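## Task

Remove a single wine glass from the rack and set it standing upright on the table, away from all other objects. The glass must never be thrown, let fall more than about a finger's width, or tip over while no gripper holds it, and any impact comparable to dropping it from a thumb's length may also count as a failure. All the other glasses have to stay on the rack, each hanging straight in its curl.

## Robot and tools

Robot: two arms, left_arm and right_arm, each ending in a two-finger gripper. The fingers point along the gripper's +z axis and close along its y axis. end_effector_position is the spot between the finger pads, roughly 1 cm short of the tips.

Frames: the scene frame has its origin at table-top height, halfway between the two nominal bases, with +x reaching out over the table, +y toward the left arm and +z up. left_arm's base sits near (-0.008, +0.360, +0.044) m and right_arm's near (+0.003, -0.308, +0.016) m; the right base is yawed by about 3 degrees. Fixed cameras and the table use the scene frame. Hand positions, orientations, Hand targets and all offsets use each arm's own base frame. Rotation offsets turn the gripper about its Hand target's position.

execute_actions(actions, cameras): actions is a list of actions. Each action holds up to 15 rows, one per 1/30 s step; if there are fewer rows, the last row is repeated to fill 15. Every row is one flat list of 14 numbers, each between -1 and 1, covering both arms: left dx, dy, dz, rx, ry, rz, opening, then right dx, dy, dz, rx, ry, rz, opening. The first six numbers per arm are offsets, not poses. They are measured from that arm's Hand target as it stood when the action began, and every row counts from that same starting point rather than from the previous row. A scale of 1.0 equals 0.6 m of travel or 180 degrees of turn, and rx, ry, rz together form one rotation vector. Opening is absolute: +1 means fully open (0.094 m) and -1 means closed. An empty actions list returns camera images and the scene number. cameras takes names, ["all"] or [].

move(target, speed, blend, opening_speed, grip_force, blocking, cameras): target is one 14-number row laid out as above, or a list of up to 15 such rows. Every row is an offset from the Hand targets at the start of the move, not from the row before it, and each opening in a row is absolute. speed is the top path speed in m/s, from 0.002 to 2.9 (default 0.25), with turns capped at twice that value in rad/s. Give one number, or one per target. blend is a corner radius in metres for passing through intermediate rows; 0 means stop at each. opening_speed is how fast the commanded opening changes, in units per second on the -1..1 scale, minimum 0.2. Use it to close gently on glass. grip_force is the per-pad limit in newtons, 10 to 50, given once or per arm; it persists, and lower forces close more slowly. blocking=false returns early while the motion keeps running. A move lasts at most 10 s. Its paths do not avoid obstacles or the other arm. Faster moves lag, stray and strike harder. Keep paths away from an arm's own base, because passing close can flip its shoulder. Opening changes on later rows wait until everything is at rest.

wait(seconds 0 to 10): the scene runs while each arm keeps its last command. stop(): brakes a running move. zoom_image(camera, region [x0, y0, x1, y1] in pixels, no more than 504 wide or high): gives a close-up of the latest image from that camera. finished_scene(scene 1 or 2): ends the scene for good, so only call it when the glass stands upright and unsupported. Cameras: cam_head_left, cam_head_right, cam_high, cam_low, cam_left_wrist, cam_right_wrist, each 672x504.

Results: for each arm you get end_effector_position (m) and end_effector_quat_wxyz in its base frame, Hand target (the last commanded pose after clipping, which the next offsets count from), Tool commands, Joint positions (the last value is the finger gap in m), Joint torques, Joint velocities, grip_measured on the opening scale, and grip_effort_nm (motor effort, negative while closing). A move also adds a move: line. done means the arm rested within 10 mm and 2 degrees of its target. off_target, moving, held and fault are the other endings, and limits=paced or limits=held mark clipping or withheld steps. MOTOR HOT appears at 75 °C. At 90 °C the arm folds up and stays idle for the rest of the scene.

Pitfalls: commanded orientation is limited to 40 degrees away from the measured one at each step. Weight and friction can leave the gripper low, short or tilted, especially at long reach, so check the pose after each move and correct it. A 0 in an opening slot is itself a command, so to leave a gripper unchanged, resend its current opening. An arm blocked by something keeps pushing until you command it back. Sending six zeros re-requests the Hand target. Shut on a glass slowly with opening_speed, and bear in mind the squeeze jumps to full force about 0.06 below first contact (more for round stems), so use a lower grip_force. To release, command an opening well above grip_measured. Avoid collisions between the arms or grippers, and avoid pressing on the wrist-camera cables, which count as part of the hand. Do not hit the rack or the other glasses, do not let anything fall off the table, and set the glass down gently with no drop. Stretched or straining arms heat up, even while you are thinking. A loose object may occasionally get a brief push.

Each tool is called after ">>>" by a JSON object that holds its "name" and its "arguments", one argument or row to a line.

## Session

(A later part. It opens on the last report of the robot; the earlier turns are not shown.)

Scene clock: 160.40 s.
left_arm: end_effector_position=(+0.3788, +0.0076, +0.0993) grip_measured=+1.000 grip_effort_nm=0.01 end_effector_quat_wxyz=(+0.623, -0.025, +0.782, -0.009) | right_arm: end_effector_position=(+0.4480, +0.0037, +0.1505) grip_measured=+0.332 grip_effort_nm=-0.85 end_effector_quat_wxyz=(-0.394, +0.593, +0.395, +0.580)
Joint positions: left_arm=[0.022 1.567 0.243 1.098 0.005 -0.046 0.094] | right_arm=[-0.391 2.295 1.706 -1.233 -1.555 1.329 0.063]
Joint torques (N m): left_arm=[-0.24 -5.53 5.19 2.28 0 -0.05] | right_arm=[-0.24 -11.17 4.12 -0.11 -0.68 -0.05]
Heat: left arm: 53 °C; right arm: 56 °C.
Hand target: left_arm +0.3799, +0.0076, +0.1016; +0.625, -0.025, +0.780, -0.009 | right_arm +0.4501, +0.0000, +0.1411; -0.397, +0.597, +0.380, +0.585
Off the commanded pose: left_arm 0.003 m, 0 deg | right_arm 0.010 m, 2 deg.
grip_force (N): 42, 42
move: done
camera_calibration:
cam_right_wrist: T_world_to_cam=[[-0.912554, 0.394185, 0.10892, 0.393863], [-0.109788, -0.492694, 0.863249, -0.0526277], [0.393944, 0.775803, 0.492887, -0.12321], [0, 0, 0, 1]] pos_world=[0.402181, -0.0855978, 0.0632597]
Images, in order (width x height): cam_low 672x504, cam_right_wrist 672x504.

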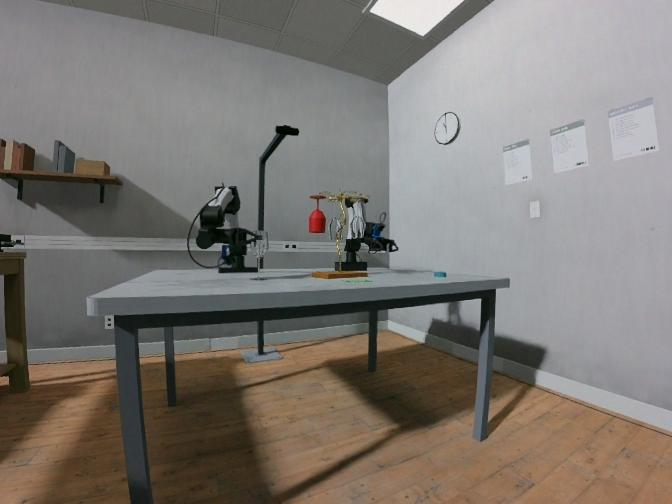

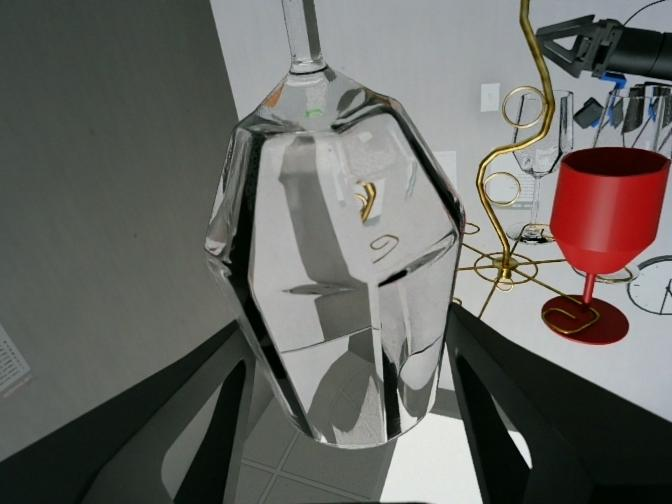

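>>> {"name": "move", "arguments": {
  "target": [
    [0,0,0,0,0,0,1, 0,0,0.0130,0,0,0,0.05],
    [0,0,0,0,0,0,1, 0,0,0.0130,0,0,0,1],
    [0,0,0,0,0,0,1, -0.0463,-0.107,0.0130,0,0,-0.0556,1],
    [0,0,0,0,0,0,1, -0.086,-0.1988,0.0130,0,0,-0.1033,1]
  ],
  "speed": [0.02,0.05,0.07,0.12],
  "blend": [0,0,0.01,0],
  "opening_speed": 0.6,
  "cameras": ["cam_high","cam_head_left","cam_low","cam_right_wrist"]
}}

Scene clock: 167.60 s.
left_arm: end_effector_position=(+0.3788, +0.0076, +0.0993) grip_measured=+1.000 grip_effort_nm=0.01 end_effector_quat_wxyz=(+0.623, -0.025, +0.782, -0.009) | right_arm: end_effector_position=(+0.4004, -0.1202, +0.1318) grip_measured=+0.998 grip_effort_nm=0.11 end_effector_quat_wxyz=(-0.317, +0.657, +0.266, +0.630)
Joint positions: left_arm=[0.022 1.567 0.243 1.098 0.005 -0.046 0.094] | right_arm=[-0.721 2.249 1.522 -1.233 -1.566 1.262 0.094]
Joint torques (N m): left_arm=[-0.27 -5.45 5.22 2.27 -0.01 -0.06] | right_arm=[0.24 -17.74 3.58 -0.53 -0.56 -0.15]
Heat: left arm: 53 °C; right arm: 55 °C.
Hand target: left_arm +0.3799, +0.0076, +0.1016; +0.625, -0.025, +0.780, -0.009 | right_arm +0.3985, -0.1192, +0.1490; -0.298, +0.650, +0.278, +0.641
Off the commanded pose: left_arm 0.003 m, 0 deg | right_arm 0.017 m, 3 deg.
grip_force (N): 42, 42
move: off_target (right_arm)
camera_calibration:
cam_right_wrist: T_world_to_cam=[[-0.726742, 0.663093, 0.179313, 0.349969], [-0.225592, -0.476962, 0.84948, -0.0527379], [0.64881, 0.576901, 0.496217, -0.125539], [0, 0, 0, 1]] pos_world=[0.323891, -0.184792, 0.0443405]
Images, in order (width x height): cam_head_left 672x504, cam_high 672x504, cam_low 672x504, cam_right_wrist 672x504.

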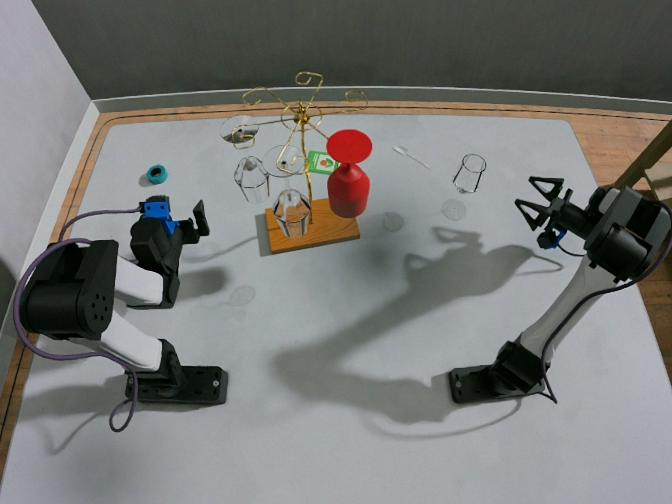

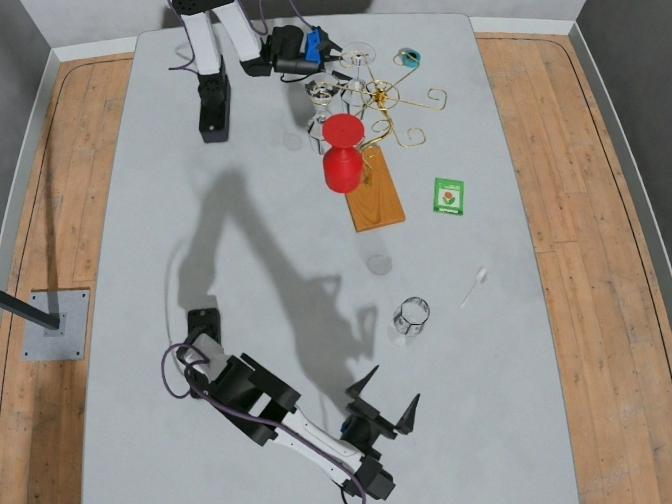

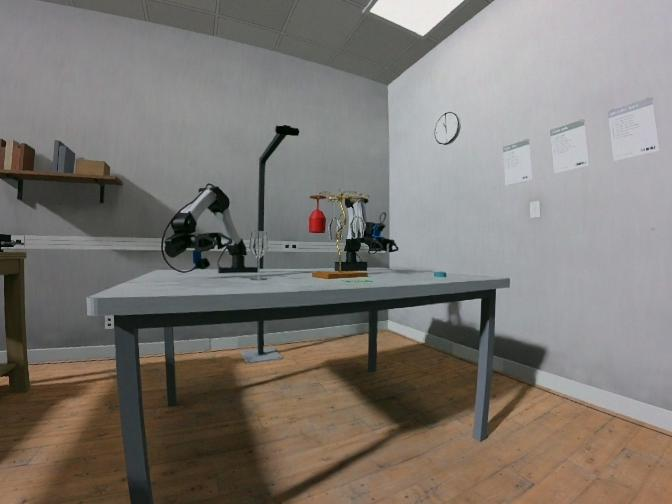

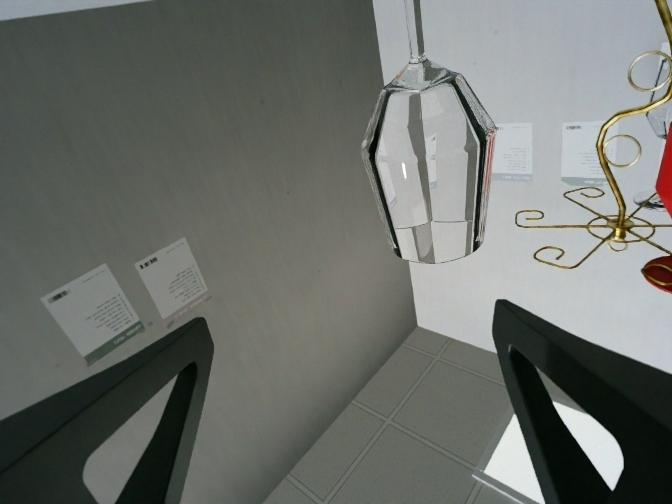

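>>> {"name": "zoom_image", "arguments": {
  "camera": "cam_low",
  "region": [230, 170, 400, 290]
}}

Scaled by 2.965 from the camera's 672x504 image, which has a finer 960x720 frame.

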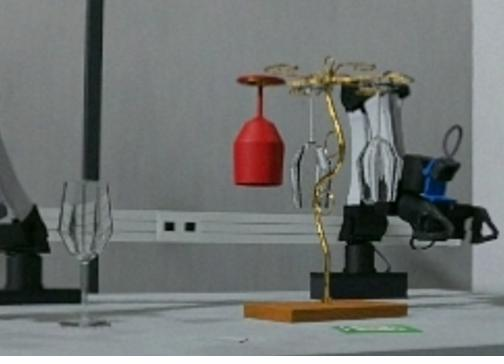

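>>> {"name": "finished_scene", "arguments": {
  "scene": 2
}}

The scene is finished: the task was done.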